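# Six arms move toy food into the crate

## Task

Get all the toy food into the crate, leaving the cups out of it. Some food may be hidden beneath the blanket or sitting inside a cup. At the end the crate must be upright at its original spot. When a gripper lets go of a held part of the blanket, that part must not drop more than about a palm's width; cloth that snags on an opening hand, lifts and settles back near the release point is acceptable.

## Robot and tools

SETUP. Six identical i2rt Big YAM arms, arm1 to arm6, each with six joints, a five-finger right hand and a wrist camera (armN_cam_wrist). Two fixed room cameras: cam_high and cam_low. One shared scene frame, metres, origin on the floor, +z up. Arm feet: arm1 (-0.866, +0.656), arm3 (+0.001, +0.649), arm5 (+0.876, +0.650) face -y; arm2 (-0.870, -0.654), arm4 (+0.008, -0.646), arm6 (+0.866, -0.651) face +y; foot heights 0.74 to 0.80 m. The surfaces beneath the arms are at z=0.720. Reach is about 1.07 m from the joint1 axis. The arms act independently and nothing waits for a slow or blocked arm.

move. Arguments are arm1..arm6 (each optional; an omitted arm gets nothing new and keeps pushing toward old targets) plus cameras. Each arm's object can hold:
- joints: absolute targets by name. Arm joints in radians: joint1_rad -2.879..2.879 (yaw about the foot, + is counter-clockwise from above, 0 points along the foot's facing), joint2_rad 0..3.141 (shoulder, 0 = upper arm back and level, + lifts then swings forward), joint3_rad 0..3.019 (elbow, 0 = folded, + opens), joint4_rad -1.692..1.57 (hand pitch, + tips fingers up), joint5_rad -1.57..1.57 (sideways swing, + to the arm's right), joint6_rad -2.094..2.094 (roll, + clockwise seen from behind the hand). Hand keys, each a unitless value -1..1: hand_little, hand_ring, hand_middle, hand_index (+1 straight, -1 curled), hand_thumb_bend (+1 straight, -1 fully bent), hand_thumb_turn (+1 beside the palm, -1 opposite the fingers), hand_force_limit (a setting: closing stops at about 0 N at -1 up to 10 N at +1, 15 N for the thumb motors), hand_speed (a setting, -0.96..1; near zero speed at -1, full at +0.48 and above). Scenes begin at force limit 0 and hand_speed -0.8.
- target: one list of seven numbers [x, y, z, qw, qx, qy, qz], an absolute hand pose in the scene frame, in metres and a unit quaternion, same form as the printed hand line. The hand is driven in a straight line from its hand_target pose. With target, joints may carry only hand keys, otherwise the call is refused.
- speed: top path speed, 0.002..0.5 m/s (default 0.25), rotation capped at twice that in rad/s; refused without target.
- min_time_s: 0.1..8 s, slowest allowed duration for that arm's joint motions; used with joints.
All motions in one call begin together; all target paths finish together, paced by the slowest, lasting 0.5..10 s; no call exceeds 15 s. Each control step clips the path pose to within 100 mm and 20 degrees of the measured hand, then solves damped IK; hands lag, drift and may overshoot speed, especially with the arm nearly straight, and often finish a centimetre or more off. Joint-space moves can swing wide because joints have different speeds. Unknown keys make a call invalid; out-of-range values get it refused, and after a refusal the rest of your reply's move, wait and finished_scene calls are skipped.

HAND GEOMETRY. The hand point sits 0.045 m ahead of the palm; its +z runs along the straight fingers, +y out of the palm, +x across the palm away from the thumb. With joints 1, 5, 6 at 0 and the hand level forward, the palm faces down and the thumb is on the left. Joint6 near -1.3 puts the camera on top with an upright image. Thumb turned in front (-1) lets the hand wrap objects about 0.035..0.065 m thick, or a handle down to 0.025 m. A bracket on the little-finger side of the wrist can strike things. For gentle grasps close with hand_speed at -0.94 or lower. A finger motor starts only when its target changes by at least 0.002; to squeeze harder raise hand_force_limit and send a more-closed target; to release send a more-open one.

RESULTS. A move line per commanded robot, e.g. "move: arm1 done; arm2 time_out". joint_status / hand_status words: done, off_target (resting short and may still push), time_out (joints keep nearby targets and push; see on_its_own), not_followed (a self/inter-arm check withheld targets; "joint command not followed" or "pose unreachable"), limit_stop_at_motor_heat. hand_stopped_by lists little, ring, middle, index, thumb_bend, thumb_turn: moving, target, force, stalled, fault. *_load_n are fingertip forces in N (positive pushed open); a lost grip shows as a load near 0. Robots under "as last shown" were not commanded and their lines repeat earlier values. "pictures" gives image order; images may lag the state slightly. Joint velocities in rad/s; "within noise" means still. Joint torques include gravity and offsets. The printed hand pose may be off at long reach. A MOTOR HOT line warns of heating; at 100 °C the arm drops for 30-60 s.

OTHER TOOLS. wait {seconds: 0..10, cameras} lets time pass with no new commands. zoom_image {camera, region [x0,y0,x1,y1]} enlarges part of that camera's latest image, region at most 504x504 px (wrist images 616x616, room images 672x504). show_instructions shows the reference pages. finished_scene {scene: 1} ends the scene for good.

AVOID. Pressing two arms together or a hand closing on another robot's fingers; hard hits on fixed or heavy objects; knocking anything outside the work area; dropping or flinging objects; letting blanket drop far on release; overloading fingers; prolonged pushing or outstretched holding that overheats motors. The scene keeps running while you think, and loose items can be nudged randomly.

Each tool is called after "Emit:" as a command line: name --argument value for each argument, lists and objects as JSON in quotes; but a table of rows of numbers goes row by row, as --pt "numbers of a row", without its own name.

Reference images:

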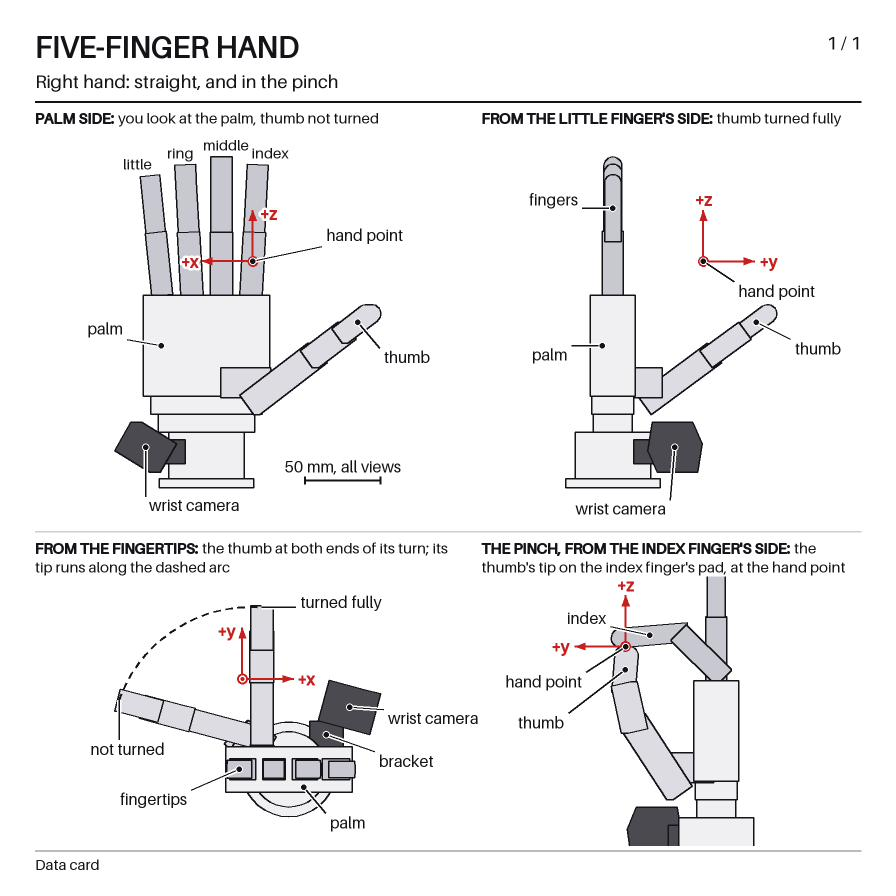

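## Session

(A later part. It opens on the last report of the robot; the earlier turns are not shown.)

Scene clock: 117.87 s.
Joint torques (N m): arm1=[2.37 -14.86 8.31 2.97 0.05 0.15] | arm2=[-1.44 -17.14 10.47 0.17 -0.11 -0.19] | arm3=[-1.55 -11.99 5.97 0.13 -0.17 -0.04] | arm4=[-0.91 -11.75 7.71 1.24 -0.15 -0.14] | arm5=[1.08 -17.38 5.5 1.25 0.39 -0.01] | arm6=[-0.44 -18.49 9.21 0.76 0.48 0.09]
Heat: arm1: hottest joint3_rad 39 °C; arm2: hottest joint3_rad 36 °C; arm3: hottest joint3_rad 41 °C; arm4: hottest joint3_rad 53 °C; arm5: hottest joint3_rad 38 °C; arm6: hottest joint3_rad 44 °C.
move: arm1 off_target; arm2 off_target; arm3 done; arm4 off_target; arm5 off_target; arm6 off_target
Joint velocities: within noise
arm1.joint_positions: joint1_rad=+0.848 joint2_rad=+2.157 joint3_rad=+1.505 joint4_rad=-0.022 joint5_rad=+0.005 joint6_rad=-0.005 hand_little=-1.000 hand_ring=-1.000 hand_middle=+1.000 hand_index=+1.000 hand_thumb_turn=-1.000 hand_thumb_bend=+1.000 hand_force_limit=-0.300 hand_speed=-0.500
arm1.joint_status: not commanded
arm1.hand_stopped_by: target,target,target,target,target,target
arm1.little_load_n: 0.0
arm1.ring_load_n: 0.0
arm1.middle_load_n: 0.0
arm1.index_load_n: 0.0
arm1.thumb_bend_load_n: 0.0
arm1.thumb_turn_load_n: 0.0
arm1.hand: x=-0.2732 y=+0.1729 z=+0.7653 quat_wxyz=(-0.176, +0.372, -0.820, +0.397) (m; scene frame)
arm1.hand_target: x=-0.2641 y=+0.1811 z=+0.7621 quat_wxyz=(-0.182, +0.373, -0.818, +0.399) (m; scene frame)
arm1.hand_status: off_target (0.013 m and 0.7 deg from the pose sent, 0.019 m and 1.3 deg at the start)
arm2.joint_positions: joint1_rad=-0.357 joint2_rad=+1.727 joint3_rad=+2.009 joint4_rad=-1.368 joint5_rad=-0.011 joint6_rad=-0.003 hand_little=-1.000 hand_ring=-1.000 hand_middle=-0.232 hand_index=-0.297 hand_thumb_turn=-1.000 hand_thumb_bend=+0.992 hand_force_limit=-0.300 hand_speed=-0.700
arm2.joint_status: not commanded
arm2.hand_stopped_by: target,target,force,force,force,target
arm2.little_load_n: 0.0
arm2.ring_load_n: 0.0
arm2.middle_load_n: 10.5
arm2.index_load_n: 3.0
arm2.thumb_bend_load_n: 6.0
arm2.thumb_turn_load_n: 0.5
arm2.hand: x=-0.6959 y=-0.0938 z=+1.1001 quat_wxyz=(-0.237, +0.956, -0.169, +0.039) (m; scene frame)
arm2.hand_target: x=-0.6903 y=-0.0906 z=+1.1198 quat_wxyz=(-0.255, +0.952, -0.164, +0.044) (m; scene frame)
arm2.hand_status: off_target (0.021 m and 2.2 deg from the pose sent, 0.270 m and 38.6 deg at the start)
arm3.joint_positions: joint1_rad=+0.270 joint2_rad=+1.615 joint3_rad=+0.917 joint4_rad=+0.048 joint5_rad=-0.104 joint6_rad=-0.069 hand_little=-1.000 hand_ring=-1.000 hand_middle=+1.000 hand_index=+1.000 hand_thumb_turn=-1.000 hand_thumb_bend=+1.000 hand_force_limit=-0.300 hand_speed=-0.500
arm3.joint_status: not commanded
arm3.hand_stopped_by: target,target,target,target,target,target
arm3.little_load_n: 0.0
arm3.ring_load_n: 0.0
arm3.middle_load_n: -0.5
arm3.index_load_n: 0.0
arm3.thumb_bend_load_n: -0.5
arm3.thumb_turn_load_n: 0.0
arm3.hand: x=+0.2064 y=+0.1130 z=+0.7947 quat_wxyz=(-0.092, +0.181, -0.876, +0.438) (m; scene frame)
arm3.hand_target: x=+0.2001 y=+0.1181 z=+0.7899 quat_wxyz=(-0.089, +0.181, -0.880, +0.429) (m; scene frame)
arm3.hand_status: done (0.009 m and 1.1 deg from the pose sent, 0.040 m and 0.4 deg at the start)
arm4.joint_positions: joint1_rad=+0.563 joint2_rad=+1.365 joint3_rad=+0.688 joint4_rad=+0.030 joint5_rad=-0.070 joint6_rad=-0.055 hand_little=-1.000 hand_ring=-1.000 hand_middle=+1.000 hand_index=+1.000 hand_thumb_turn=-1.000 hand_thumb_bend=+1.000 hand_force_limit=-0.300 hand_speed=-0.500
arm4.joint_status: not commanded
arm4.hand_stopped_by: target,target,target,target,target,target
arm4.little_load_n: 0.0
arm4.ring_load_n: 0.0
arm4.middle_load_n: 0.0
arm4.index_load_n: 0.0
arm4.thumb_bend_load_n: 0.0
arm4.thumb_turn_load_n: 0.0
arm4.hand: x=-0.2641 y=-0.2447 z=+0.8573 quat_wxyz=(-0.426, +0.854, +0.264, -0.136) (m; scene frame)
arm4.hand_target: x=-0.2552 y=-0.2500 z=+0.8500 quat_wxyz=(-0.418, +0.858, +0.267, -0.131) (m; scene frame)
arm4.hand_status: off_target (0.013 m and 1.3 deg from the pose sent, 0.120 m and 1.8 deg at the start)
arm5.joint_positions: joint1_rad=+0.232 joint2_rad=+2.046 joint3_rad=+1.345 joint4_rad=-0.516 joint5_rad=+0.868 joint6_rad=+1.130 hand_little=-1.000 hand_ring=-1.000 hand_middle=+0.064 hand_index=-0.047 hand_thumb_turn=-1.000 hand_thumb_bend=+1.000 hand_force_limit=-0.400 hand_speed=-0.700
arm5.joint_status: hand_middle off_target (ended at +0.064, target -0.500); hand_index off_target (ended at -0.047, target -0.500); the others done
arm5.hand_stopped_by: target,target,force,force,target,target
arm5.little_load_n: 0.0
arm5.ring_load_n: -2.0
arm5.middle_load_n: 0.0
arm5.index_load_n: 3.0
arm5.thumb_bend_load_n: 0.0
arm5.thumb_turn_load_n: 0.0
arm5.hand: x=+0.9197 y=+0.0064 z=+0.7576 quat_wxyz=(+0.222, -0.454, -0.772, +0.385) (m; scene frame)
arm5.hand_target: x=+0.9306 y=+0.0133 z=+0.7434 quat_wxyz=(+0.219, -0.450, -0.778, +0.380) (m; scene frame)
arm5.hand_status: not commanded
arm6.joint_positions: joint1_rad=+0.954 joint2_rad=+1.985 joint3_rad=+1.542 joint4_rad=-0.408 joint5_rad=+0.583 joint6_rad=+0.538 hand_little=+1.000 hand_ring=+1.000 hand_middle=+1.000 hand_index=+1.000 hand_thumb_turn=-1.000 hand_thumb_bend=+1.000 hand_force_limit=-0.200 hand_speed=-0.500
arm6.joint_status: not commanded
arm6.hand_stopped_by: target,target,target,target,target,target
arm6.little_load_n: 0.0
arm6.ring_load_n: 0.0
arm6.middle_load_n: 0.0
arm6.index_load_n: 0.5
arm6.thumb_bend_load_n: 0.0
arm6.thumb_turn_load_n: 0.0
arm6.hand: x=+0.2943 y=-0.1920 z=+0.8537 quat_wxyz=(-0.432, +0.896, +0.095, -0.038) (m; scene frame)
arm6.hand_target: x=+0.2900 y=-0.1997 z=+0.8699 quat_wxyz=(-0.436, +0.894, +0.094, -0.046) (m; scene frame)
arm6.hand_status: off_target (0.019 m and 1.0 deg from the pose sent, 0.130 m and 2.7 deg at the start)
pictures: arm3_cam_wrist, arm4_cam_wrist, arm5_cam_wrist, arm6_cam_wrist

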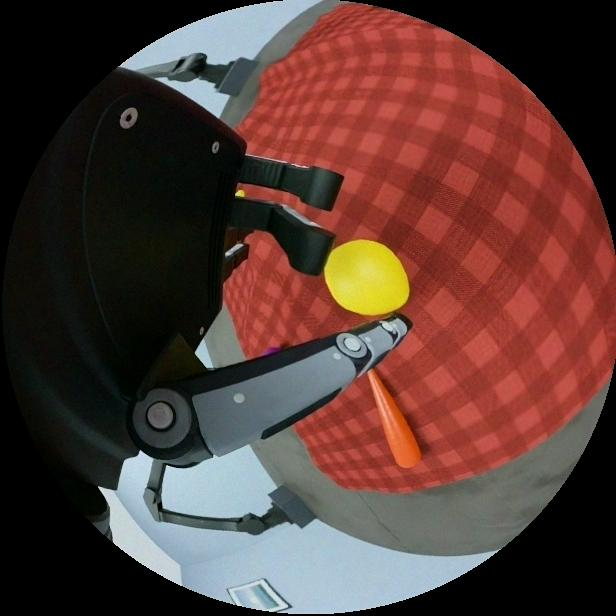

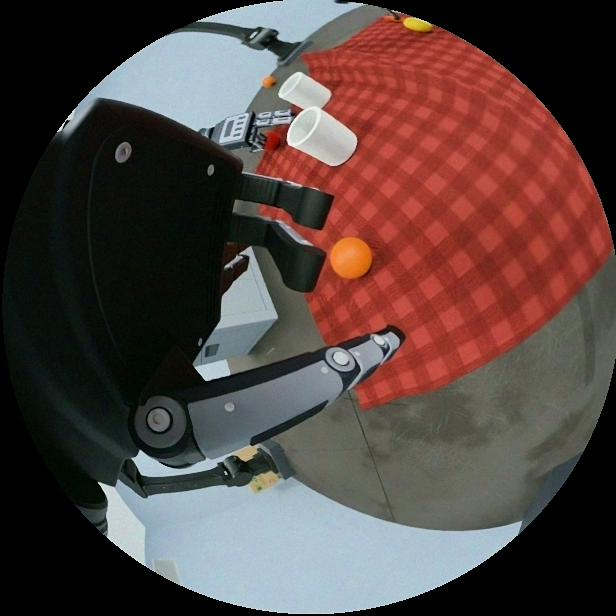

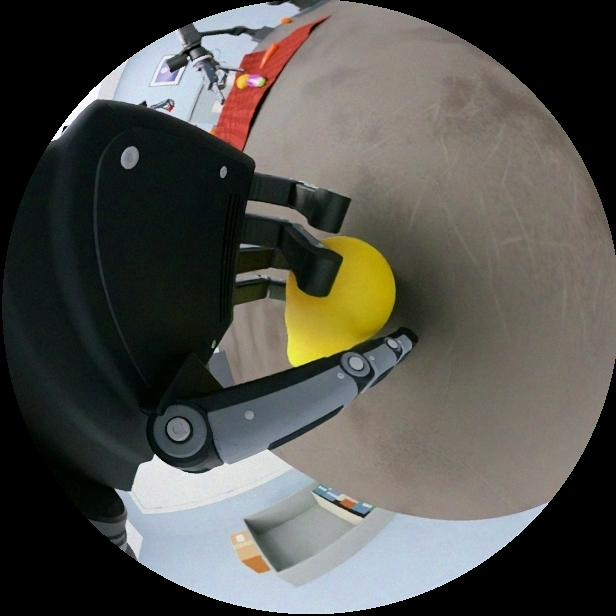

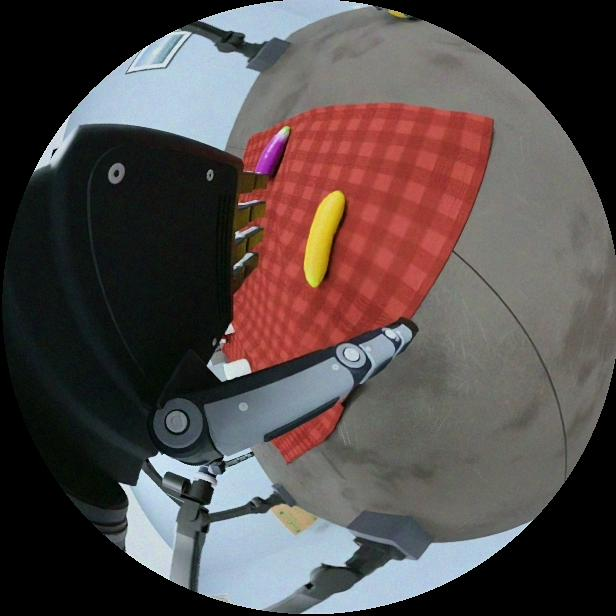

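Emit:
move --arm1 '{"joints":{"hand_speed":-0.7,"hand_force_limit":-0.4,"hand_index":-0.5,"hand_middle":-0.5}}' --arm2 '{"target":[-0.69,-0.09,0.88,0.2550,-0.9519,0.1636,-0.0438],"speed":0.2}' --arm3 '{"target":[0.191,0.112,0.757,0.0885,-0.1814,0.8802,-0.4294],"speed":0.1}' --arm4 '{"target":[0.02,-0.17,0.93,0.4384,-0.8987,0,0],"speed":0.3}' --arm6 '{"target":[0.58,-0.25,0.97,0.4360,-0.8938,-0.0939,0.0458],"speed":0.3}' --arm5 '{"joints":{"hand_speed":-0.6,"hand_force_limit":0.0,"hand_index":-0.52,"hand_middle":-0.52}}' --cameras '["arm3_cam_wrist"]'

Scene clock: 121.00 s.
Joint torques (N m): arm1=[2.49 -14.86 8.27 2.92 0.04 0.14] | arm2=[-1.26 -16.91 7.09 1.05 -0.11 -0.2] | arm3=[-1.96 -10.99 5.68 1.55 -0.16 -0.05] | arm4=[-0.15 -9.7 14.64 1.17 -0.08 -0.11] | arm5=[0.85 -17.32 5.74 1.25 0.56 -0.02] | arm6=[-1.73 -6.53 10.1 1.02 0.11 -0.14]
Heat: arm1: hottest joint3_rad 39 °C; arm2: hottest joint3_rad 37 °C; arm3: hottest joint3_rad 41 °C; arm4: hottest joint3_rad 53 °C; arm5: hottest joint3_rad 38 °C; arm6: hottest joint3_rad 44 °C.
move: arm1 off_target; arm2 done; arm3 off_target; arm4 off_target; arm5 off_target; arm6 done
Joint velocities: within noise
arm1.joint_positions: joint1_rad=+0.848 joint2_rad=+2.157 joint3_rad=+1.505 joint4_rad=-0.020 joint5_rad=+0.005 joint6_rad=-0.005 hand_little=-1.000 hand_ring=-1.000 hand_middle=-0.157 hand_index=-0.268 hand_thumb_turn=-1.000 hand_thumb_bend=+1.000 hand_force_limit=-0.400 hand_speed=-0.700
arm1.joint_status: hand_middle off_target (ended at -0.157, target -0.500); hand_index off_target (ended at -0.268, target -0.500); the others done
arm1.hand_stopped_by: target,target,force,force,target,target
arm1.little_load_n: 0.0
arm1.ring_load_n: 0.0
arm1.middle_load_n: 5.0
arm1.index_load_n: 3.0
arm1.thumb_bend_load_n: 1.0
arm1.thumb_turn_load_n: 0.0
arm1.hand: x=-0.2730 y=+0.1728 z=+0.7655 quat_wxyz=(-0.177, +0.372, -0.820, +0.397) (m; scene frame)
arm1.hand_target: x=-0.2641 y=+0.1811 z=+0.7621 quat_wxyz=(-0.182, +0.373, -0.818, +0.399) (m; scene frame)
arm1.hand_status: not commanded
arm2.joint_positions: joint1_rad=-0.357 joint2_rad=+1.723 joint3_rad=+1.410 joint4_rad=-0.751 joint5_rad=-0.011 joint6_rad=-0.004 hand_little=-1.000 hand_ring=-1.000 hand_middle=-0.232 hand_index=-0.297 hand_thumb_turn=-1.000 hand_thumb_bend=+0.992 hand_force_limit=-0.300 hand_speed=-0.700
arm2.joint_status: not commanded
arm2.hand_stopped_by: target,target,force,force,force,target
arm2.little_load_n: 0.0
arm2.ring_load_n: 0.5
arm2.middle_load_n: 10.5
arm2.index_load_n: 3.0
arm2.thumb_bend_load_n: 6.0
arm2.thumb_turn_load_n: 0.5
arm2.hand: x=-0.6953 y=-0.0930 z=+0.8784 quat_wxyz=(-0.248, +0.953, -0.169, +0.041) (m; scene frame)
arm2.hand_target: x=-0.6900 y=-0.0899 z=+0.8801 quat_wxyz=(-0.255, +0.952, -0.164, +0.044) (m; scene frame)
arm2.hand_status: done (0.006 m and 1.1 deg from the pose sent, 0.220 m and 2.2 deg at the start)
arm3.joint_positions: joint1_rad=+0.248 joint2_rad=+1.666 joint3_rad=+0.897 joint4_rad=+0.103 joint5_rad=-0.121 joint6_rad=-0.083 hand_little=-1.000 hand_ring=-1.000 hand_middle=+1.000 hand_index=+1.000 hand_thumb_turn=-1.000 hand_thumb_bend=+1.000 hand_force_limit=-0.300 hand_speed=-0.500
arm3.joint_status: not commanded
arm3.hand_stopped_by: target,target,target,target,target,target
arm3.little_load_n: 0.0
arm3.ring_load_n: 0.0
arm3.middle_load_n: 0.0
arm3.index_load_n: 0.0
arm3.thumb_bend_load_n: 0.0
arm3.thumb_turn_load_n: 0.0
arm3.hand: x=+0.1960 y=+0.1125 z=+0.7672 quat_wxyz=(-0.091, +0.181, -0.879, +0.431) (m; scene frame)
arm3.hand_target: x=+0.1910 y=+0.1123 z=+0.7571 quat_wxyz=(-0.088, +0.182, -0.880, +0.429) (m; scene frame)
arm3.hand_status: off_target (0.011 m and 0.4 deg from the pose sent, 0.041 m and 1.2 deg at the start)
arm4.joint_positions: joint1_rad=-0.059 joint2_rad=+1.206 joint3_rad=+0.741 joint4_rad=-0.236 joint5_rad=-0.078 joint6_rad=-0.063 hand_little=-1.000 hand_ring=-1.000 hand_middle=+1.000 hand_index=+1.000 hand_thumb_turn=-1.000 hand_thumb_bend=+1.000 hand_force_limit=-0.300 hand_speed=-0.500
arm4.joint_status: not commanded
arm4.hand_stopped_by: target,target,target,target,target,target
arm4.little_load_n: 0.5
arm4.ring_load_n: 0.0
arm4.middle_load_n: 0.0
arm4.index_load_n: 0.0
arm4.thumb_bend_load_n: 0.5
arm4.thumb_turn_load_n: 0.0
arm4.hand: x=+0.0171 y=-0.1894 z=+0.9068 quat_wxyz=(-0.421, +0.907, -0.006, -0.004) (m; scene frame)
arm4.hand_target: x=+0.0199 y=-0.1712 z=+0.9304 quat_wxyz=(-0.439, +0.899, +0.000, +0.000) (m; scene frame)
arm4.hand_status: off_target (0.030 m and 2.4 deg from the pose sent, 0.303 m and 34.6 deg at the start)
arm5.joint_positions: joint1_rad=+0.236 joint2_rad=+2.046 joint3_rad=+1.342 joint4_rad=-0.516 joint5_rad=+0.864 joint6_rad=+1.131 hand_little=-1.000 hand_ring=-1.000 hand_middle=-0.076 hand_index=-0.150 hand_thumb_turn=-1.000 hand_thumb_bend=+1.001 hand_force_limit=+0.000 hand_speed=-0.600
arm5.joint_status: hand_middle off_target (ended at -0.076, target -0.520); hand_index off_target (ended at -0.150, target -0.520); the others done
arm5.hand_stopped_by: target,target,force,force,target,target
arm5.little_load_n: 0.0
arm5.ring_load_n: -1.5
arm5.middle_load_n: 11.5
arm5.index_load_n: 8.0
arm5.thumb_bend_load_n: 2.5
arm5.thumb_turn_load_n: -1.0
arm5.hand: x=+0.9226 y=+0.0079 z=+0.7561 quat_wxyz=(+0.220, -0.453, -0.774, +0.384) (m; scene frame)
arm5.hand_target: x=+0.9308 y=+0.0132 z=+0.7435 quat_wxyz=(+0.219, -0.449, -0.778, +0.380) (m; scene frame)
arm5.hand_status: not commanded
arm6.joint_positions: joint1_rad=+0.654 joint2_rad=+1.221 joint3_rad=+0.920 joint4_rad=-0.410 joint5_rad=+0.360 joint6_rad=+0.306 hand_little=+1.000 hand_ring=+1.000 hand_middle=+1.000 hand_index=+1.000 hand_thumb_turn=-1.000 hand_thumb_bend=+1.000 hand_force_limit=-0.200 hand_speed=-0.500
arm6.joint_status: not commanded
arm6.hand_stopped_by: target,target,target,target,target,target
arm6.little_load_n: 0.0
arm6.ring_load_n: 0.0
arm6.middle_load_n: 0.0
arm6.index_load_n: 0.0
arm6.thumb_bend_load_n: 0.0
arm6.thumb_turn_load_n: 0.0
arm6.hand: x=+0.5758 y=-0.2495 z=+0.9728 quat_wxyz=(-0.441, +0.892, +0.090, -0.052) (m; scene frame)
arm6.hand_target: x=+0.5799 y=-0.2500 z=+0.9700 quat_wxyz=(-0.436, +0.894, +0.094, -0.046) (m; scene frame)
arm6.hand_status: done (0.005 m and 1.0 deg from the pose sent, 0.314 m and 1.1 deg at the start)
pictures: arm3_cam_wrist

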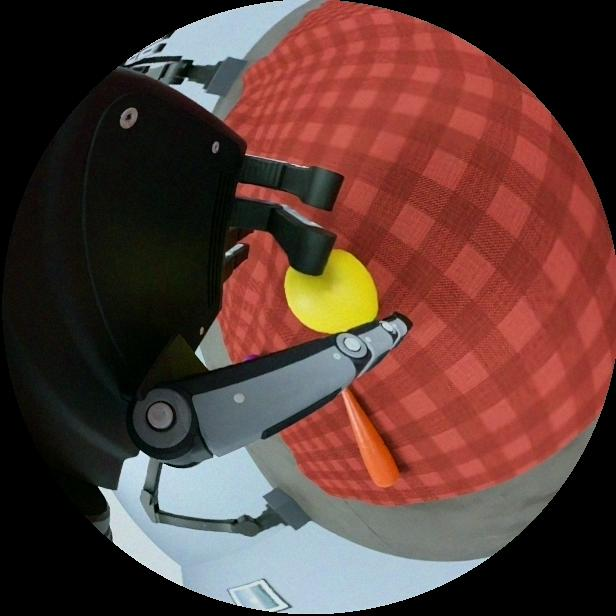

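Emit:
move --arm1 '{"joints":{"hand_speed":-0.7,"hand_force_limit":-0.3,"hand_thumb_bend":0.6}}' --arm2 '{"target":[-0.69,-0.09,0.795,0.2550,-0.9519,0.1636,-0.0438],"speed":0.12}' --arm3 '{"joints":{"hand_speed":-0.65,"hand_force_limit":-0.4,"hand_index":-0.5,"hand_middle":-0.5}}' --arm4 '{"target":[0.255,-0.072,0.89,0.4384,-0.8987,0,0],"speed":0.25}' --arm5 '{"joints":{"hand_speed":-0.7,"hand_force_limit":-0.2,"hand_thumb_bend":0.6}}' --cameras '["arm2_cam_wrist","arm4_cam_wrist"]'

Scene clock: 123.07 s.
Joint torques (N m): arm1=[2.43 -14.8 8.28 2.93 0.05 0.14] | arm2=[-1.44 -16.79 6.37 1.05 -0.11 -0.2] | arm3=[-1.61 -10.58 5.46 1.54 -0.16 0.01] | arm4=[-0.03 -15.97 14.43 1.06 -0.33 -0.14] | arm5=[0.85 -17.32 5.74 1.24 0.55 -0.02] | arm6=[-1.67 -6.48 10.11 1.02 0.12 -0.13]
Heat: arm1: hottest joint3_rad 39 °C; arm2: hottest joint3_rad 36 °C; arm3: hottest joint3_rad 41 °C; arm4: hottest joint3_rad 54 °C; arm5: hottest joint3_rad 38 °C; arm6: hottest joint3_rad 44 °C.
move: arm1 off_target; arm2 done; arm3 off_target; arm4 off_target; arm5 off_target
Joint velocities: within noise
arm1.joint_positions: joint1_rad=+0.848 joint2_rad=+2.157 joint3_rad=+1.505 joint4_rad=-0.020 joint5_rad=+0.005 joint6_rad=-0.005 hand_little=-1.000 hand_ring=-1.000 hand_middle=-0.157 hand_index=-0.268 hand_thumb_turn=-1.000 hand_thumb_bend=+0.979 hand_force_limit=-0.300 hand_speed=-0.700
arm1.joint_status: hand_thumb_bend off_target (ended at +0.979, target +0.600); the others done
arm1.hand_stopped_by: target,target,force,force,force,target
arm1.little_load_n: 0.0
arm1.ring_load_n: 0.0
arm1.middle_load_n: 6.0
arm1.index_load_n: 3.5
arm1.thumb_bend_load_n: 6.5
arm1.thumb_turn_load_n: 0.5
arm1.hand: x=-0.2730 y=+0.1728 z=+0.7655 quat_wxyz=(-0.177, +0.372, -0.820, +0.397) (m; scene frame)
arm1.hand_target: x=-0.2641 y=+0.1811 z=+0.7621 quat_wxyz=(-0.182, +0.373, -0.818, +0.399) (m; scene frame)
arm1.hand_status: not commanded
arm2.joint_positions: joint1_rad=-0.357 joint2_rad=+1.806 joint3_rad=+1.293 joint4_rad=-0.544 joint5_rad=-0.011 joint6_rad=-0.004 hand_little=-1.000 hand_ring=-1.000 hand_middle=-0.232 hand_index=-0.297 hand_thumb_turn=-1.000 hand_thumb_bend=+0.992 hand_force_limit=-0.300 hand_speed=-0.700
arm2.joint_status: not commanded
arm2.hand_stopped_by: target,target,force,force,force,target
arm2.little_load_n: 0.0
arm2.ring_load_n: 0.0
arm2.middle_load_n: 10.5
arm2.index_load_n: 3.0
arm2.thumb_bend_load_n: 6.0
arm2.thumb_turn_load_n: 0.5
arm2.hand: x=-0.6947 y=-0.0919 z=+0.7975 quat_wxyz=(-0.251, +0.952, -0.169, +0.041) (m; scene frame)
arm2.hand_target: x=-0.6901 y=-0.0901 z=+0.7951 quat_wxyz=(-0.255, +0.952, -0.164, +0.044) (m; scene frame)
arm2.hand_status: done (0.006 m and 0.8 deg from the pose sent, 0.084 m and 1.1 deg at the start)
arm3.joint_positions: joint1_rad=+0.248 joint2_rad=+1.666 joint3_rad=+0.897 joint4_rad=+0.103 joint5_rad=-0.121 joint6_rad=-0.083 hand_little=-1.000 hand_ring=-1.000 hand_middle=-0.061 hand_index=-0.092 hand_thumb_turn=-1.000 hand_thumb_bend=+1.000 hand_force_limit=-0.400 hand_speed=-0.650
arm3.joint_status: hand_middle off_target (ended at -0.061, target -0.500); hand_index off_target (ended at -0.092, target -0.500); the others done
arm3.hand_stopped_by: target,target,force,force,target,target
arm3.little_load_n: 0.0
arm3.ring_load_n: 0.0
arm3.middle_load_n: 2.5
arm3.index_load_n: 8.0
arm3.thumb_bend_load_n: 1.5
arm3.thumb_turn_load_n: -0.5
arm3.hand: x=+0.1960 y=+0.1125 z=+0.7671 quat_wxyz=(-0.091, +0.182, -0.879, +0.431) (m; scene frame)
arm3.hand_target: x=+0.1910 y=+0.1124 z=+0.7570 quat_wxyz=(-0.088, +0.181, -0.880, +0.429) (m; scene frame)
arm3.hand_status: not commanded
arm4.joint_positions: joint1_rad=-0.494 joint2_rad=+1.683 joint3_rad=+1.165 joint4_rad=-0.243 joint5_rad=-0.410 joint6_rad=-0.344 hand_little=-1.000 hand_ring=-1.000 hand_middle=+1.000 hand_index=+1.000 hand_thumb_turn=-1.000 hand_thumb_bend=+1.000 hand_force_limit=-0.300 hand_speed=-0.500
arm4.joint_status: not commanded
arm4.hand_stopped_by: target,target,target,target,target,target
arm4.little_load_n: 0.0
arm4.ring_load_n: 0.0
arm4.middle_load_n: -0.5
arm4.index_load_n: 0.0
arm4.thumb_bend_load_n: 0.0
arm4.thumb_turn_load_n: 0.0
arm4.hand: x=+0.2452 y=-0.0907 z=+0.8756 quat_wxyz=(-0.427, +0.904, -0.012, -0.008) (m; scene frame)
arm4.hand_target: x=+0.2545 y=-0.0731 z=+0.8904 quat_wxyz=(-0.439, +0.899, +0.000, +0.000) (m; scene frame)
arm4.hand_status: off_target (0.026 m and 2.2 deg from the pose sent, 0.266 m and 2.4 deg at the start)
arm5.joint_positions: joint1_rad=+0.236 joint2_rad=+2.046 joint3_rad=+1.342 joint4_rad=-0.516 joint5_rad=+0.864 joint6_rad=+1.131 hand_little=-1.000 hand_ring=-1.000 hand_middle=-0.076 hand_index=-0.150 hand_thumb_turn=-1.000 hand_thumb_bend=+0.992 hand_force_limit=-0.200 hand_speed=-0.700
arm5.joint_status: hand_thumb_bend off_target (ended at +0.992, target +0.600); the others done
arm5.hand_stopped_by: target,target,force,force,force,target
arm5.little_load_n: 0.0
arm5.ring_load_n: -1.5
arm5.middle_load_n: 11.5
arm5.index_load_n: 7.5
arm5.thumb_bend_load_n: 8.0
arm5.thumb_turn_load_n: -1.0
arm5.hand: x=+0.9226 y=+0.0079 z=+0.7561 quat_wxyz=(+0.220, -0.453, -0.774, +0.384) (m; scene frame)
arm5.hand_target: x=+0.9308 y=+0.0132 z=+0.7435 quat_wxyz=(+0.219, -0.449, -0.778, +0.380) (m; scene frame)
arm5.hand_status: not commanded
arm6: as last shown
arm6.hand: x=+0.5759 y=-0.2495 z=+0.9728 quat_wxyz=(-0.441, +0.892, +0.090, -0.051) (m; scene frame)
pictures: arm2_cam_wrist, arm4_cam_wrist

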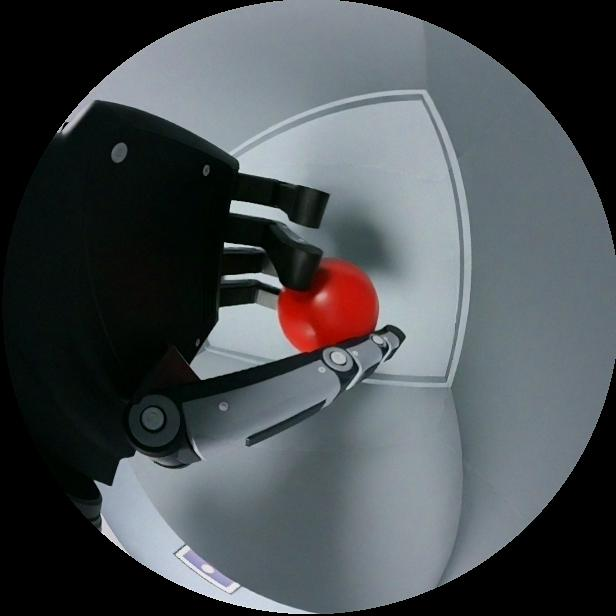

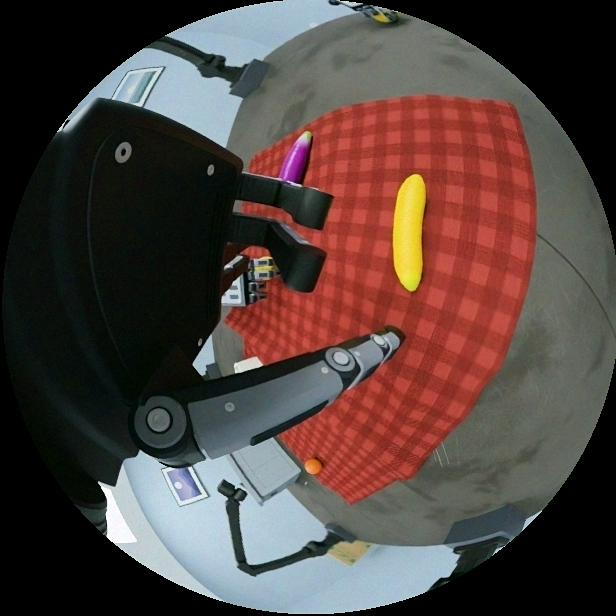

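Emit:
move --arm1 '{"target":[-0.33,0.20,0.97,0.1818,-0.3727,0.8178,-0.3989],"speed":0.2}' --arm2 '{"target":[-0.69,-0.09,0.781,0.2550,-0.9519,0.1636,-0.0438],"speed":0.1}' --arm3 '{"joints":{"hand_speed":-0.7,"hand_force_limit":-0.3,"hand_thumb_bend":0.6}}' --arm4 '{"target":[0.277,-0.085,0.822,0.438,-0.8979,-0.0392,0.0191],"speed":0.12,"joints":{"hand_speed":0.0,"hand_ring":1.0,"hand_little":1.0}}' --arm5 '{"target":[0.80,0.05,0.93,-0.1837,0.3767,0.8150,-0.3995],"speed":0.15}' --cameras '["arm5_cam_wrist","arm4_cam_wrist","cam_high"]'

Scene clock: 126.13 s.
Joint torques (N m): arm1=[0.15 -13.27 12.33 1.63 -0.24 -0.03] | arm2=[-1.44 -16.21 6.19 1.1 -0.12 -0.18] | arm3=[-1.9 -10.93 5.75 1.52 -0.18 -0.04] | arm4=[-0.73 -16.32 11.32 1.95 -0.4 -0.14] | arm5=[-0.38 -13.8 7.95 1.22 0.41 -0.25] | arm6=[-1.73 -6.53 10.13 1.03 0.12 -0.14]
Heat: arm1: hottest joint3_rad 39 °C; arm2: hottest joint3_rad 36 °C; arm3: hottest joint3_rad 41 °C; arm4: hottest joint3_rad 54 °C; arm5: hottest joint3_rad 38 °C; arm6: hottest joint3_rad 44 °C.
move: arm1 off_target; arm2 done; arm3 off_target; arm4 off_target; arm5 done
Joint velocities: within noise
arm1.joint_positions: joint1_rad=+0.831 joint2_rad=+1.777 joint3_rad=+1.454 joint4_rad=-0.366 joint5_rad=-0.024 joint6_rad=-0.014 hand_little=-1.000 hand_ring=-1.000 hand_middle=-0.157 hand_index=-0.268 hand_thumb_turn=-1.000 hand_thumb_bend=+0.979 hand_force_limit=-0.300 hand_speed=-0.700
arm1.joint_status: not commanded
arm1.hand_stopped_by: target,target,force,force,force,target
arm1.little_load_n: 0.0
arm1.ring_load_n: 0.0
arm1.middle_load_n: 6.0
arm1.index_load_n: 3.5
arm1.thumb_bend_load_n: 6.5
arm1.thumb_turn_load_n: 0.5
arm1.hand: x=-0.3287 y=+0.2119 z=+0.9520 quat_wxyz=(-0.180, +0.376, -0.823, +0.387) (m; scene frame)
arm1.hand_target: x=-0.3302 y=+0.2004 z=+0.9702 quat_wxyz=(-0.182, +0.373, -0.818, +0.399) (m; scene frame)
arm1.hand_status: off_target (0.022 m and 1.5 deg from the pose sent, 0.214 m and 0.7 deg at the start)
arm2.joint_positions: joint1_rad=-0.357 joint2_rad=+1.819 joint3_rad=+1.280 joint4_rad=-0.511 joint5_rad=-0.011 joint6_rad=-0.004 hand_little=-1.000 hand_ring=-1.000 hand_middle=-0.232 hand_index=-0.297 hand_thumb_turn=-1.000 hand_thumb_bend=+0.992 hand_force_limit=-0.300 hand_speed=-0.700
arm2.joint_status: not commanded
arm2.hand_stopped_by: target,target,force,force,force,target
arm2.little_load_n: 0.0
arm2.ring_load_n: 0.5
arm2.middle_load_n: 10.5
arm2.index_load_n: 3.0
arm2.thumb_bend_load_n: 6.0
arm2.thumb_turn_load_n: 0.5
arm2.hand: x=-0.6941 y=-0.0903 z=+0.7879 quat_wxyz=(-0.255, +0.951, -0.168, +0.042) (m; scene frame)
arm2.hand_target: x=-0.6901 y=-0.0901 z=+0.7811 quat_wxyz=(-0.255, +0.952, -0.164, +0.044) (m; scene frame)
arm2.hand_status: done (0.008 m and 0.6 deg from the pose sent, 0.017 m and 0.8 deg at the start)
arm3.joint_positions: joint1_rad=+0.248 joint2_rad=+1.666 joint3_rad=+0.897 joint4_rad=+0.103 joint5_rad=-0.121 joint6_rad=-0.083 hand_little=-1.000 hand_ring=-1.000 hand_middle=-0.061 hand_index=-0.092 hand_thumb_turn=-1.000 hand_thumb_bend=+0.992 hand_force_limit=-0.300 hand_speed=-0.700
arm3.joint_status: hand_thumb_bend off_target (ended at +0.992, target +0.600); the others done
arm3.hand_stopped_by: target,target,force,force,force,target
arm3.little_load_n: 0.0
arm3.ring_load_n: 0.0
arm3.middle_load_n: 2.5
arm3.index_load_n: 8.0
arm3.thumb_bend_load_n: 6.0
arm3.thumb_turn_load_n: -0.5
arm3.hand: x=+0.1960 y=+0.1125 z=+0.7671 quat_wxyz=(-0.091, +0.182, -0.879, +0.431) (m; scene frame)
arm3.hand_target: x=+0.1910 y=+0.1124 z=+0.7570 quat_wxyz=(-0.088, +0.181, -0.880, +0.429) (m; scene frame)
arm3.hand_status: not commanded
arm4.joint_positions: joint1_rad=-0.543 joint2_rad=+1.795 joint3_rad=+1.165 joint4_rad=-0.171 joint5_rad=-0.517 joint6_rad=-0.459 hand_little=+1.000 hand_ring=+1.000 hand_middle=+1.000 hand_index=+1.000 hand_thumb_turn=-1.000 hand_thumb_bend=+1.000 hand_force_limit=-0.300 hand_speed=+0.000
arm4.joint_status: all done
arm4.hand_stopped_by: target,target,target,target,target,target
arm4.little_load_n: 0.0
arm4.ring_load_n: 0.0
arm4.middle_load_n: 0.0
arm4.index_load_n: 0.0
arm4.thumb_bend_load_n: 0.0
arm4.thumb_turn_load_n: 0.0
arm4.hand: x=+0.2641 y=-0.0938 z=+0.8241 quat_wxyz=(-0.431, +0.901, +0.034, -0.027) (m; scene frame)
arm4.hand_target: x=+0.2768 y=-0.0856 z=+0.8221 quat_wxyz=(-0.438, +0.898, +0.039, -0.019) (m; scene frame)
arm4.hand_status: off_target (0.016 m and 1.4 deg from the pose sent, 0.063 m and 6.2 deg at the start)
arm5.joint_positions: joint1_rad=-0.012 joint2_rad=+1.606 joint3_rad=+1.191 joint4_rad=-0.438 joint5_rad=+0.635 joint6_rad=+0.623 hand_little=-1.000 hand_ring=-1.000 hand_middle=-0.076 hand_index=-0.150 hand_thumb_turn=-1.000 hand_thumb_bend=+0.992 hand_force_limit=-0.200 hand_speed=-0.700
arm5.joint_status: not commanded
arm5.hand_stopped_by: target,target,force,force,force,target
arm5.little_load_n: 0.0
arm5.ring_load_n: -1.5
arm5.middle_load_n: 11.5
arm5.index_load_n: 8.0
arm5.thumb_bend_load_n: 8.0
arm5.thumb_turn_load_n: -0.5
arm5.hand: x=+0.8010 y=+0.0468 z=+0.9343 quat_wxyz=(+0.180, -0.382, -0.810, +0.406) (m; scene frame)
arm5.hand_target: x=+0.7999 y=+0.0500 z=+0.9301 quat_wxyz=(+0.184, -0.377, -0.815, +0.400) (m; scene frame)
arm5.hand_status: done (0.005 m and 1.2 deg from the pose sent, 0.217 m and 10.9 deg at the start)
arm6: as last shown
arm6.index_load_n: -0.5
arm6.thumb_bend_load_n: -0.5
pictures: arm4_cam_wrist, arm5_cam_wrist, cam_high

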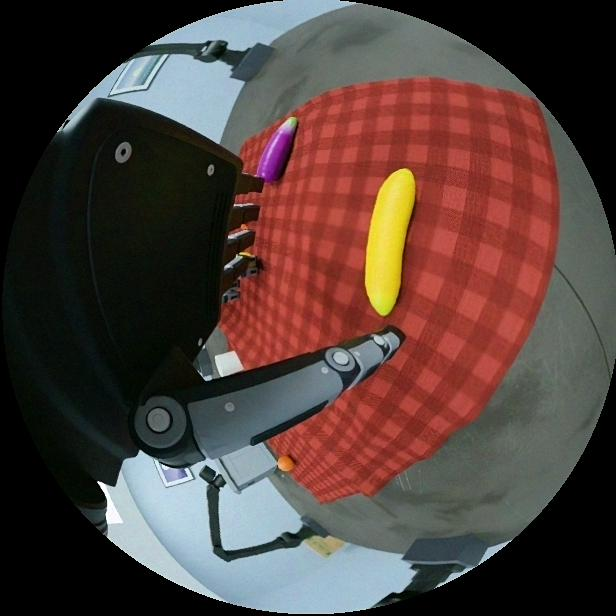

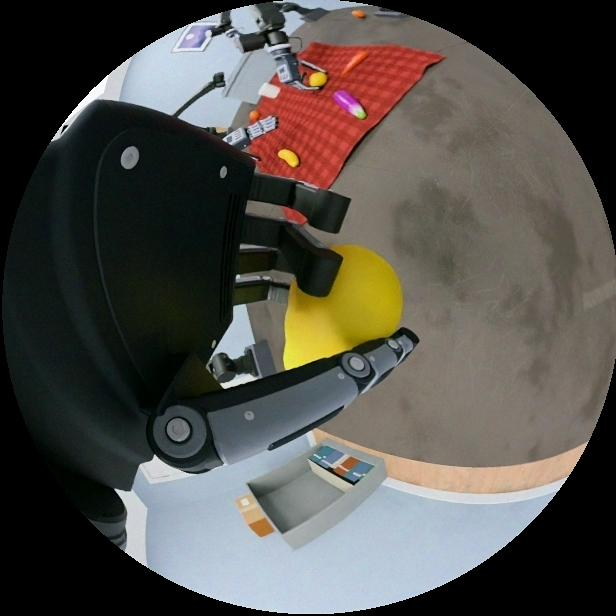

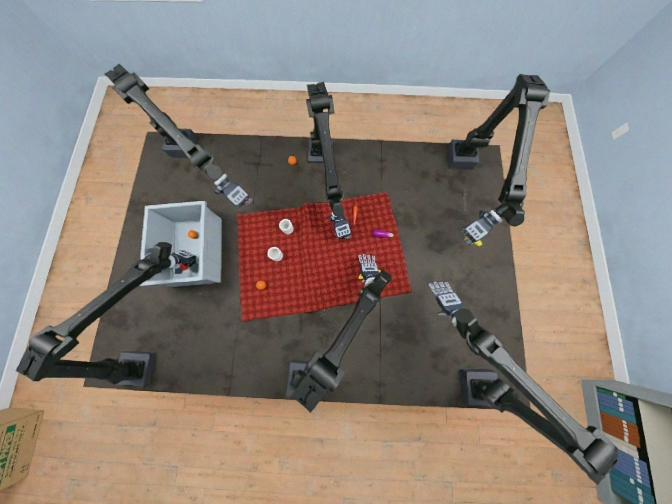

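Emit:
move --arm1 '{"target":[-0.48,0.23,1.12,0.1318,-0.2703,0.8571,-0.4181],"speed":0.25}' --arm2 '{"target":[-0.69,-0.09,0.766,0.2550,-0.9519,0.1636,-0.0438],"speed":0.1}' --arm3 '{"target":[0.08,0.20,0.96,-0.0191,0.0392,0.8979,-0.438],"speed":0.2}' --arm4 '{"target":[0.291,-0.092,0.757,0.4373,-0.8966,-0.0627,0.0306],"speed":0.08}' --arm5 '{"target":[0.52,0.03,0.96,-0.15,0.3074,0.8445,-0.412],"speed":0.2}' --cameras '["arm4_cam_wrist","arm3_cam_wrist"]'

Scene clock: 131.27 s.
Joint torques (N m): arm1=[0.32 -8.41 11.75 1.65 0.05 0.15] | arm2=[-1.08 -16.32 6 1.07 -0.14 -0.19] | arm3=[-1.2 -5.19 11.66 0.21 0.14 0.09] | arm4=[-0.91 -17.14 9.91 1.87 -0.44 -0.14] | arm5=[0.26 -15.27 12.03 1.48 0.1 -0.27] | arm6=[-1.79 -6.65 10.13 1.01 0.11 -0.13]
Heat: arm1: hottest joint3_rad 39 °C; arm2: hottest joint3_rad 36 °C; arm3: hottest joint3_rad 41 °C; arm4: hottest joint3_rad 54 °C; arm5: hottest joint3_rad 38 °C; arm6: hottest joint3_rad 44 °C.
move: arm1 off_target; arm2 done; arm3 off_target; arm4 off_target; arm5 off_target
Joint velocities: within noise
arm1.joint_positions: joint1_rad=+0.715 joint2_rad=+1.381 joint3_rad=+1.402 joint4_rad=-0.694 joint5_rad=+0.072 joint6_rad=+0.046 hand_little=-1.000 hand_ring=-1.000 hand_middle=-0.157 hand_index=-0.268 hand_thumb_turn=-1.000 hand_thumb_bend=+0.979 hand_force_limit=-0.300 hand_speed=-0.700
arm1.joint_status: not commanded
arm1.hand_stopped_by: target,target,force,force,force,target
arm1.little_load_n: 0.0
arm1.ring_load_n: 0.0
arm1.middle_load_n: 6.0
arm1.index_load_n: 3.5
arm1.thumb_bend_load_n: 6.5
arm1.thumb_turn_load_n: 0.0
arm1.hand: x=-0.4753 y=+0.2353 z=+1.1116 quat_wxyz=(-0.132, +0.281, -0.856, +0.414) (m; scene frame)
arm1.hand_target: x=-0.4800 y=+0.2301 z=+1.1200 quat_wxyz=(-0.132, +0.270, -0.857, +0.418) (m; scene frame)
arm1.hand_status: off_target (0.011 m and 1.4 deg from the pose sent, 0.227 m and 14.3 deg at the start)
arm2.joint_positions: joint1_rad=-0.357 joint2_rad=+1.840 joint3_rad=+1.266 joint4_rad=-0.475 joint5_rad=-0.011 joint6_rad=-0.004 hand_little=-1.000 hand_ring=-1.000 hand_middle=-0.232 hand_index=-0.297 hand_thumb_turn=-1.000 hand_thumb_bend=+0.992 hand_force_limit=-0.300 hand_speed=-0.700
arm2.joint_status: not commanded
arm2.hand_stopped_by: target,target,force,force,force,target
arm2.little_load_n: 0.0
arm2.ring_load_n: 0.0
arm2.middle_load_n: 10.0
arm2.index_load_n: 3.0
arm2.thumb_bend_load_n: 6.0
arm2.thumb_turn_load_n: 0.5
arm2.hand: x=-0.6940 y=-0.0901 z=+0.7728 quat_wxyz=(-0.255, +0.951, -0.168, +0.042) (m; scene frame)
arm2.hand_target: x=-0.6901 y=-0.0901 z=+0.7661 quat_wxyz=(-0.255, +0.952, -0.164, +0.044) (m; scene frame)
arm2.hand_status: done (0.008 m and 0.6 deg from the pose sent, 0.022 m and 0.6 deg at the start)
arm3.joint_positions: joint1_rad=+0.161 joint2_rad=+1.074 joint3_rad=+0.860 joint4_rad=-0.494 joint5_rad=+0.197 joint6_rad=+0.156 hand_little=-1.000 hand_ring=-1.000 hand_middle=-0.061 hand_index=-0.092 hand_thumb_turn=-1.000 hand_thumb_bend=+0.992 hand_force_limit=-0.300 hand_speed=-0.700
arm3.joint_status: not commanded
arm3.hand_stopped_by: target,target,force,force,force,target
arm3.little_load_n: 0.5
arm3.ring_load_n: 0.0
arm3.middle_load_n: 2.5
arm3.index_load_n: 8.0
arm3.thumb_bend_load_n: 6.0
arm3.thumb_turn_load_n: -1.0
arm3.hand: x=+0.0806 y=+0.2111 z=+0.9399 quat_wxyz=(+0.021, -0.031, -0.903, +0.427) (m; scene frame)
arm3.hand_target: x=+0.0799 y=+0.2006 z=+0.9601 quat_wxyz=(+0.019, -0.039, -0.898, +0.438) (m; scene frame)
arm3.hand_status: off_target (0.023 m and 1.7 deg from the pose sent, 0.241 m and 28.5 deg at the start)
arm4.joint_positions: joint1_rad=-0.577 joint2_rad=+1.922 joint3_rad=+1.165 joint4_rad=-0.075 joint5_rad=-0.577 joint6_rad=-0.533 hand_little=+1.000 hand_ring=+1.000 hand_middle=+1.000 hand_index=+1.000 hand_thumb_turn=-1.000 hand_thumb_bend=+1.000 hand_force_limit=-0.300 hand_speed=+0.000
arm4.joint_status: not commanded
arm4.hand_stopped_by: target,target,target,target,target,target
arm4.little_load_n: 0.0
arm4.ring_load_n: 0.0
arm4.middle_load_n: 0.0
arm4.index_load_n: 0.0
arm4.thumb_bend_load_n: 0.0
arm4.thumb_turn_load_n: 0.0
arm4.hand: x=+0.2797 y=-0.0969 z=+0.7634 quat_wxyz=(-0.433, +0.898, +0.059, -0.037) (m; scene frame)
arm4.hand_target: x=+0.2908 y=-0.0924 z=+0.7571 quat_wxyz=(-0.437, +0.897, +0.063, -0.030) (m; scene frame)
arm4.hand_status: off_target (0.014 m and 1.0 deg from the pose sent, 0.072 m and 3.4 deg at the start)
arm5.joint_positions: joint1_rad=-0.542 joint2_rad=+1.770 joint3_rad=+1.449 joint4_rad=-0.356 joint5_rad=+0.127 joint6_rad=+0.112 hand_little=-1.000 hand_ring=-1.000 hand_middle=-0.076 hand_index=-0.150 hand_thumb_turn=-1.000 hand_thumb_bend=+0.992 hand_force_limit=-0.200 hand_speed=-0.700
arm5.joint_status: not commanded
arm5.hand_stopped_by: target,target,force,force,force,target
arm5.little_load_n: 0.0
arm5.ring_load_n: -1.0
arm5.middle_load_n: 11.5
arm5.index_load_n: 8.0
arm5.thumb_bend_load_n: 8.0
arm5.thumb_turn_load_n: -0.5
arm5.hand: x=+0.5238 y=+0.0431 z=+0.9572 quat_wxyz=(+0.149, -0.315, -0.843, +0.410) (m; scene frame)
arm5.hand_target: x=+0.5203 y=+0.0304 z=+0.9600 quat_wxyz=(+0.150, -0.307, -0.844, +0.412) (m; scene frame)
arm5.hand_status: off_target (0.014 m and 1.0 deg from the pose sent, 0.283 m and 10.0 deg at the start)
arm6: as last shown
arm6.middle_load_n: -0.5
arm6.index_load_n: 0.0
arm6.thumb_bend_load_n: 0.0
pictures: arm3_cam_wrist, arm4_cam_wrist

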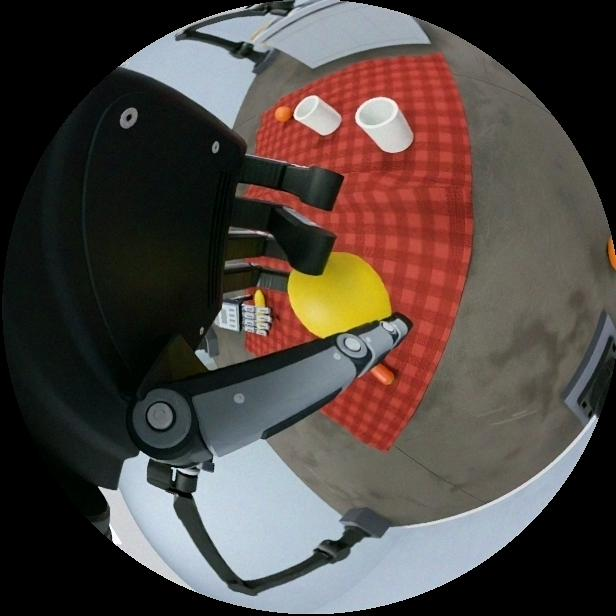

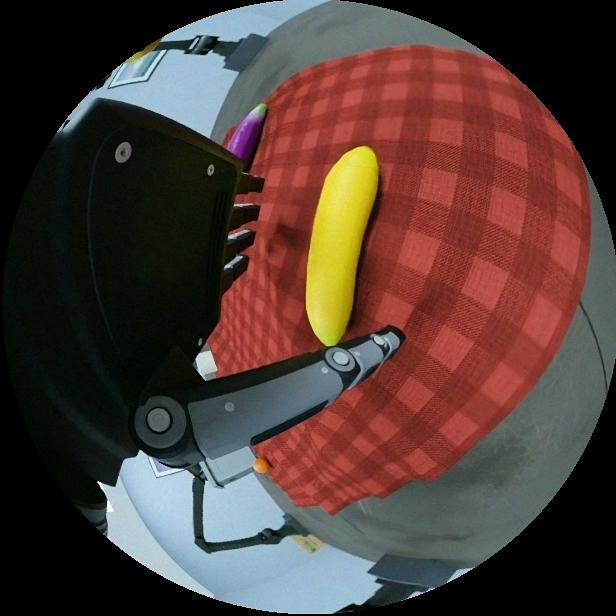

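Emit:
move --arm2 '{"joints":{"hand_speed":-0.5,"hand_index":1.0,"hand_middle":1.0,"hand_thumb_bend":1.0}}' --arm3 '{"target":[-0.295,0.15,0.95,-0.1172,0.2402,0.8662,-0.4225],"speed":0.2}' --arm4 '{"joints":{"hand_speed":-0.6,"hand_force_limit":-0.2,"hand_index":-0.7,"hand_middle":-0.7,"hand_ring":-0.7,"hand_little":-0.7}}' --cameras '["arm4_cam_wrist","arm2_cam_wrist"]'

Scene clock: 134.00 s.
Joint torques (N m): arm1=[0.21 -8.47 11.74 1.68 0.04 0.15] | arm2=[-1.32 -16.44 6.26 0.79 -0.11 -0.18] | arm3=[-0.73 -10.34 11.85 1.42 -0.1 -0.02] | arm4=[-0.79 -17.14 9.91 1.84 -0.41 -0.13] | arm5=[0.26 -15.27 12.03 1.47 0.1 -0.26] | arm6=[-1.79 -6.59 10.09 1.05 0.11 -0.13]
Heat: arm1: hottest joint3_rad 39 °C; arm2: hottest joint3_rad 36 °C; arm3: hottest joint3_rad 41 °C; arm4: hottest joint3_rad 54 °C; arm5: hottest joint3_rad 38 °C; arm6: hottest joint3_rad 44 °C.
move: arm2 done; arm3 off_target; arm4 done
Joint velocities: within noise
arm1, arm5, arm6: as last shown
arm1.middle_load_n: 5.5
arm1.thumb_turn_load_n: 0.5
arm2.joint_positions: joint1_rad=-0.357 joint2_rad=+1.837 joint3_rad=+1.263 joint4_rad=-0.467 joint5_rad=-0.011 joint6_rad=-0.004 hand_little=-1.000 hand_ring=-1.000 hand_middle=+1.000 hand_index=+1.000 hand_thumb_turn=-1.000 hand_thumb_bend=+1.000 hand_force_limit=-0.300 hand_speed=-0.500
arm2.joint_status: all done
arm2.hand_stopped_by: target,target,target,target,target,target
arm2.little_load_n: 0.0
arm2.ring_load_n: 0.0
arm2.middle_load_n: 0.0
arm2.index_load_n: -0.5
arm2.thumb_bend_load_n: 0.0
arm2.thumb_turn_load_n: 0.0
arm2.hand: x=-0.6936 y=-0.0890 z=+0.7739 quat_wxyz=(-0.259, +0.950, -0.168, +0.043) (m; scene frame)
arm2.hand_target: x=-0.6901 y=-0.0901 z=+0.7661 quat_wxyz=(-0.255, +0.952, -0.164, +0.044) (m; scene frame)
arm2.hand_status: not commanded
arm3.joint_positions: joint1_rad=-0.618 joint2_rad=+1.425 joint3_rad=+1.133 joint4_rad=-0.431 joint5_rad=-0.046 joint6_rad=-0.029 hand_little=-1.000 hand_ring=-1.000 hand_middle=-0.061 hand_index=-0.092 hand_thumb_turn=-1.000 hand_thumb_bend=+0.992 hand_force_limit=-0.300 hand_speed=-0.700
arm3.joint_status: not commanded
arm3.hand_stopped_by: target,target,force,force,force,target
arm3.little_load_n: 0.0
arm3.ring_load_n: 0.0
arm3.middle_load_n: 2.5
arm3.index_load_n: 8.0
arm3.thumb_bend_load_n: 6.0
arm3.thumb_turn_load_n: -0.5
arm3.hand: x=-0.2842 y=+0.1675 z=+0.9288 quat_wxyz=(+0.109, -0.248, -0.875, +0.400) (m; scene frame)
arm3.hand_target: x=-0.2943 y=+0.1512 z=+0.9505 quat_wxyz=(+0.117, -0.240, -0.866, +0.423) (m; scene frame)
arm3.hand_status: off_target (0.030 m and 3.1 deg from the pose sent, 0.381 m and 26.7 deg at the start)
arm4.joint_positions: joint1_rad=-0.577 joint2_rad=+1.922 joint3_rad=+1.165 joint4_rad=-0.075 joint5_rad=-0.578 joint6_rad=-0.534 hand_little=-0.700 hand_ring=-0.700 hand_middle=-0.700 hand_index=-0.700 hand_thumb_turn=-1.000 hand_thumb_bend=+1.000 hand_force_limit=-0.200 hand_speed=-0.600
arm4.joint_status: all done
arm4.hand_stopped_by: target,target,target,target,target,target
arm4.little_load_n: 0.0
arm4.ring_load_n: 0.0
arm4.middle_load_n: 0.0
arm4.index_load_n: 0.0
arm4.thumb_bend_load_n: 0.0
arm4.thumb_turn_load_n: 0.0
arm4.hand: x=+0.2798 y=-0.0968 z=+0.7634 quat_wxyz=(-0.434, +0.898, +0.059, -0.037) (m; scene frame)
arm4.hand_target: x=+0.2908 y=-0.0924 z=+0.7571 quat_wxyz=(-0.437, +0.897, +0.063, -0.030) (m; scene frame)
arm4.hand_status: not commanded
arm5.hand: x=+0.5238 y=+0.0431 z=+0.9572 quat_wxyz=(+0.149, -0.315, -0.843, +0.409) (m; scene frame)
arm6.middle_load_n: 0.0
pictures: arm2_cam_wrist, arm4_cam_wrist

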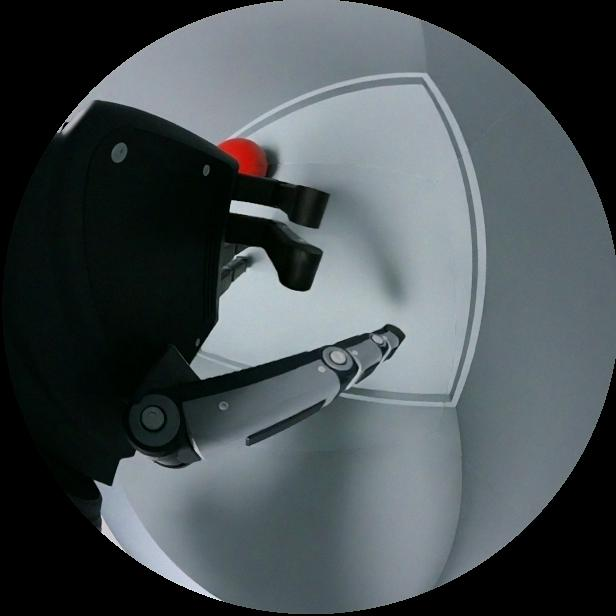

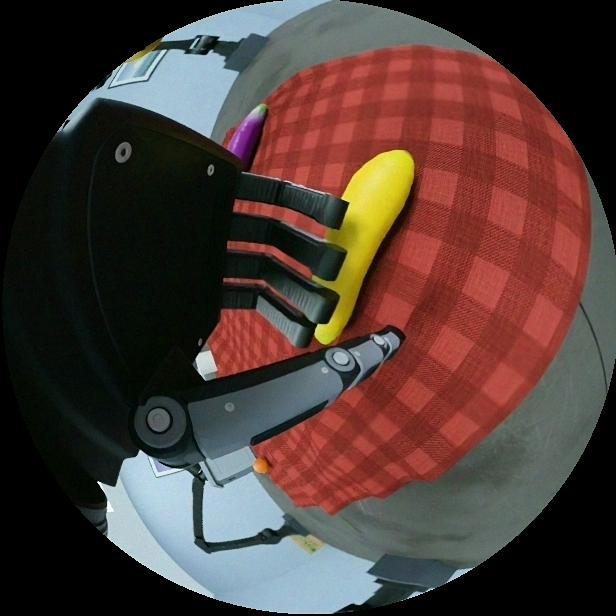

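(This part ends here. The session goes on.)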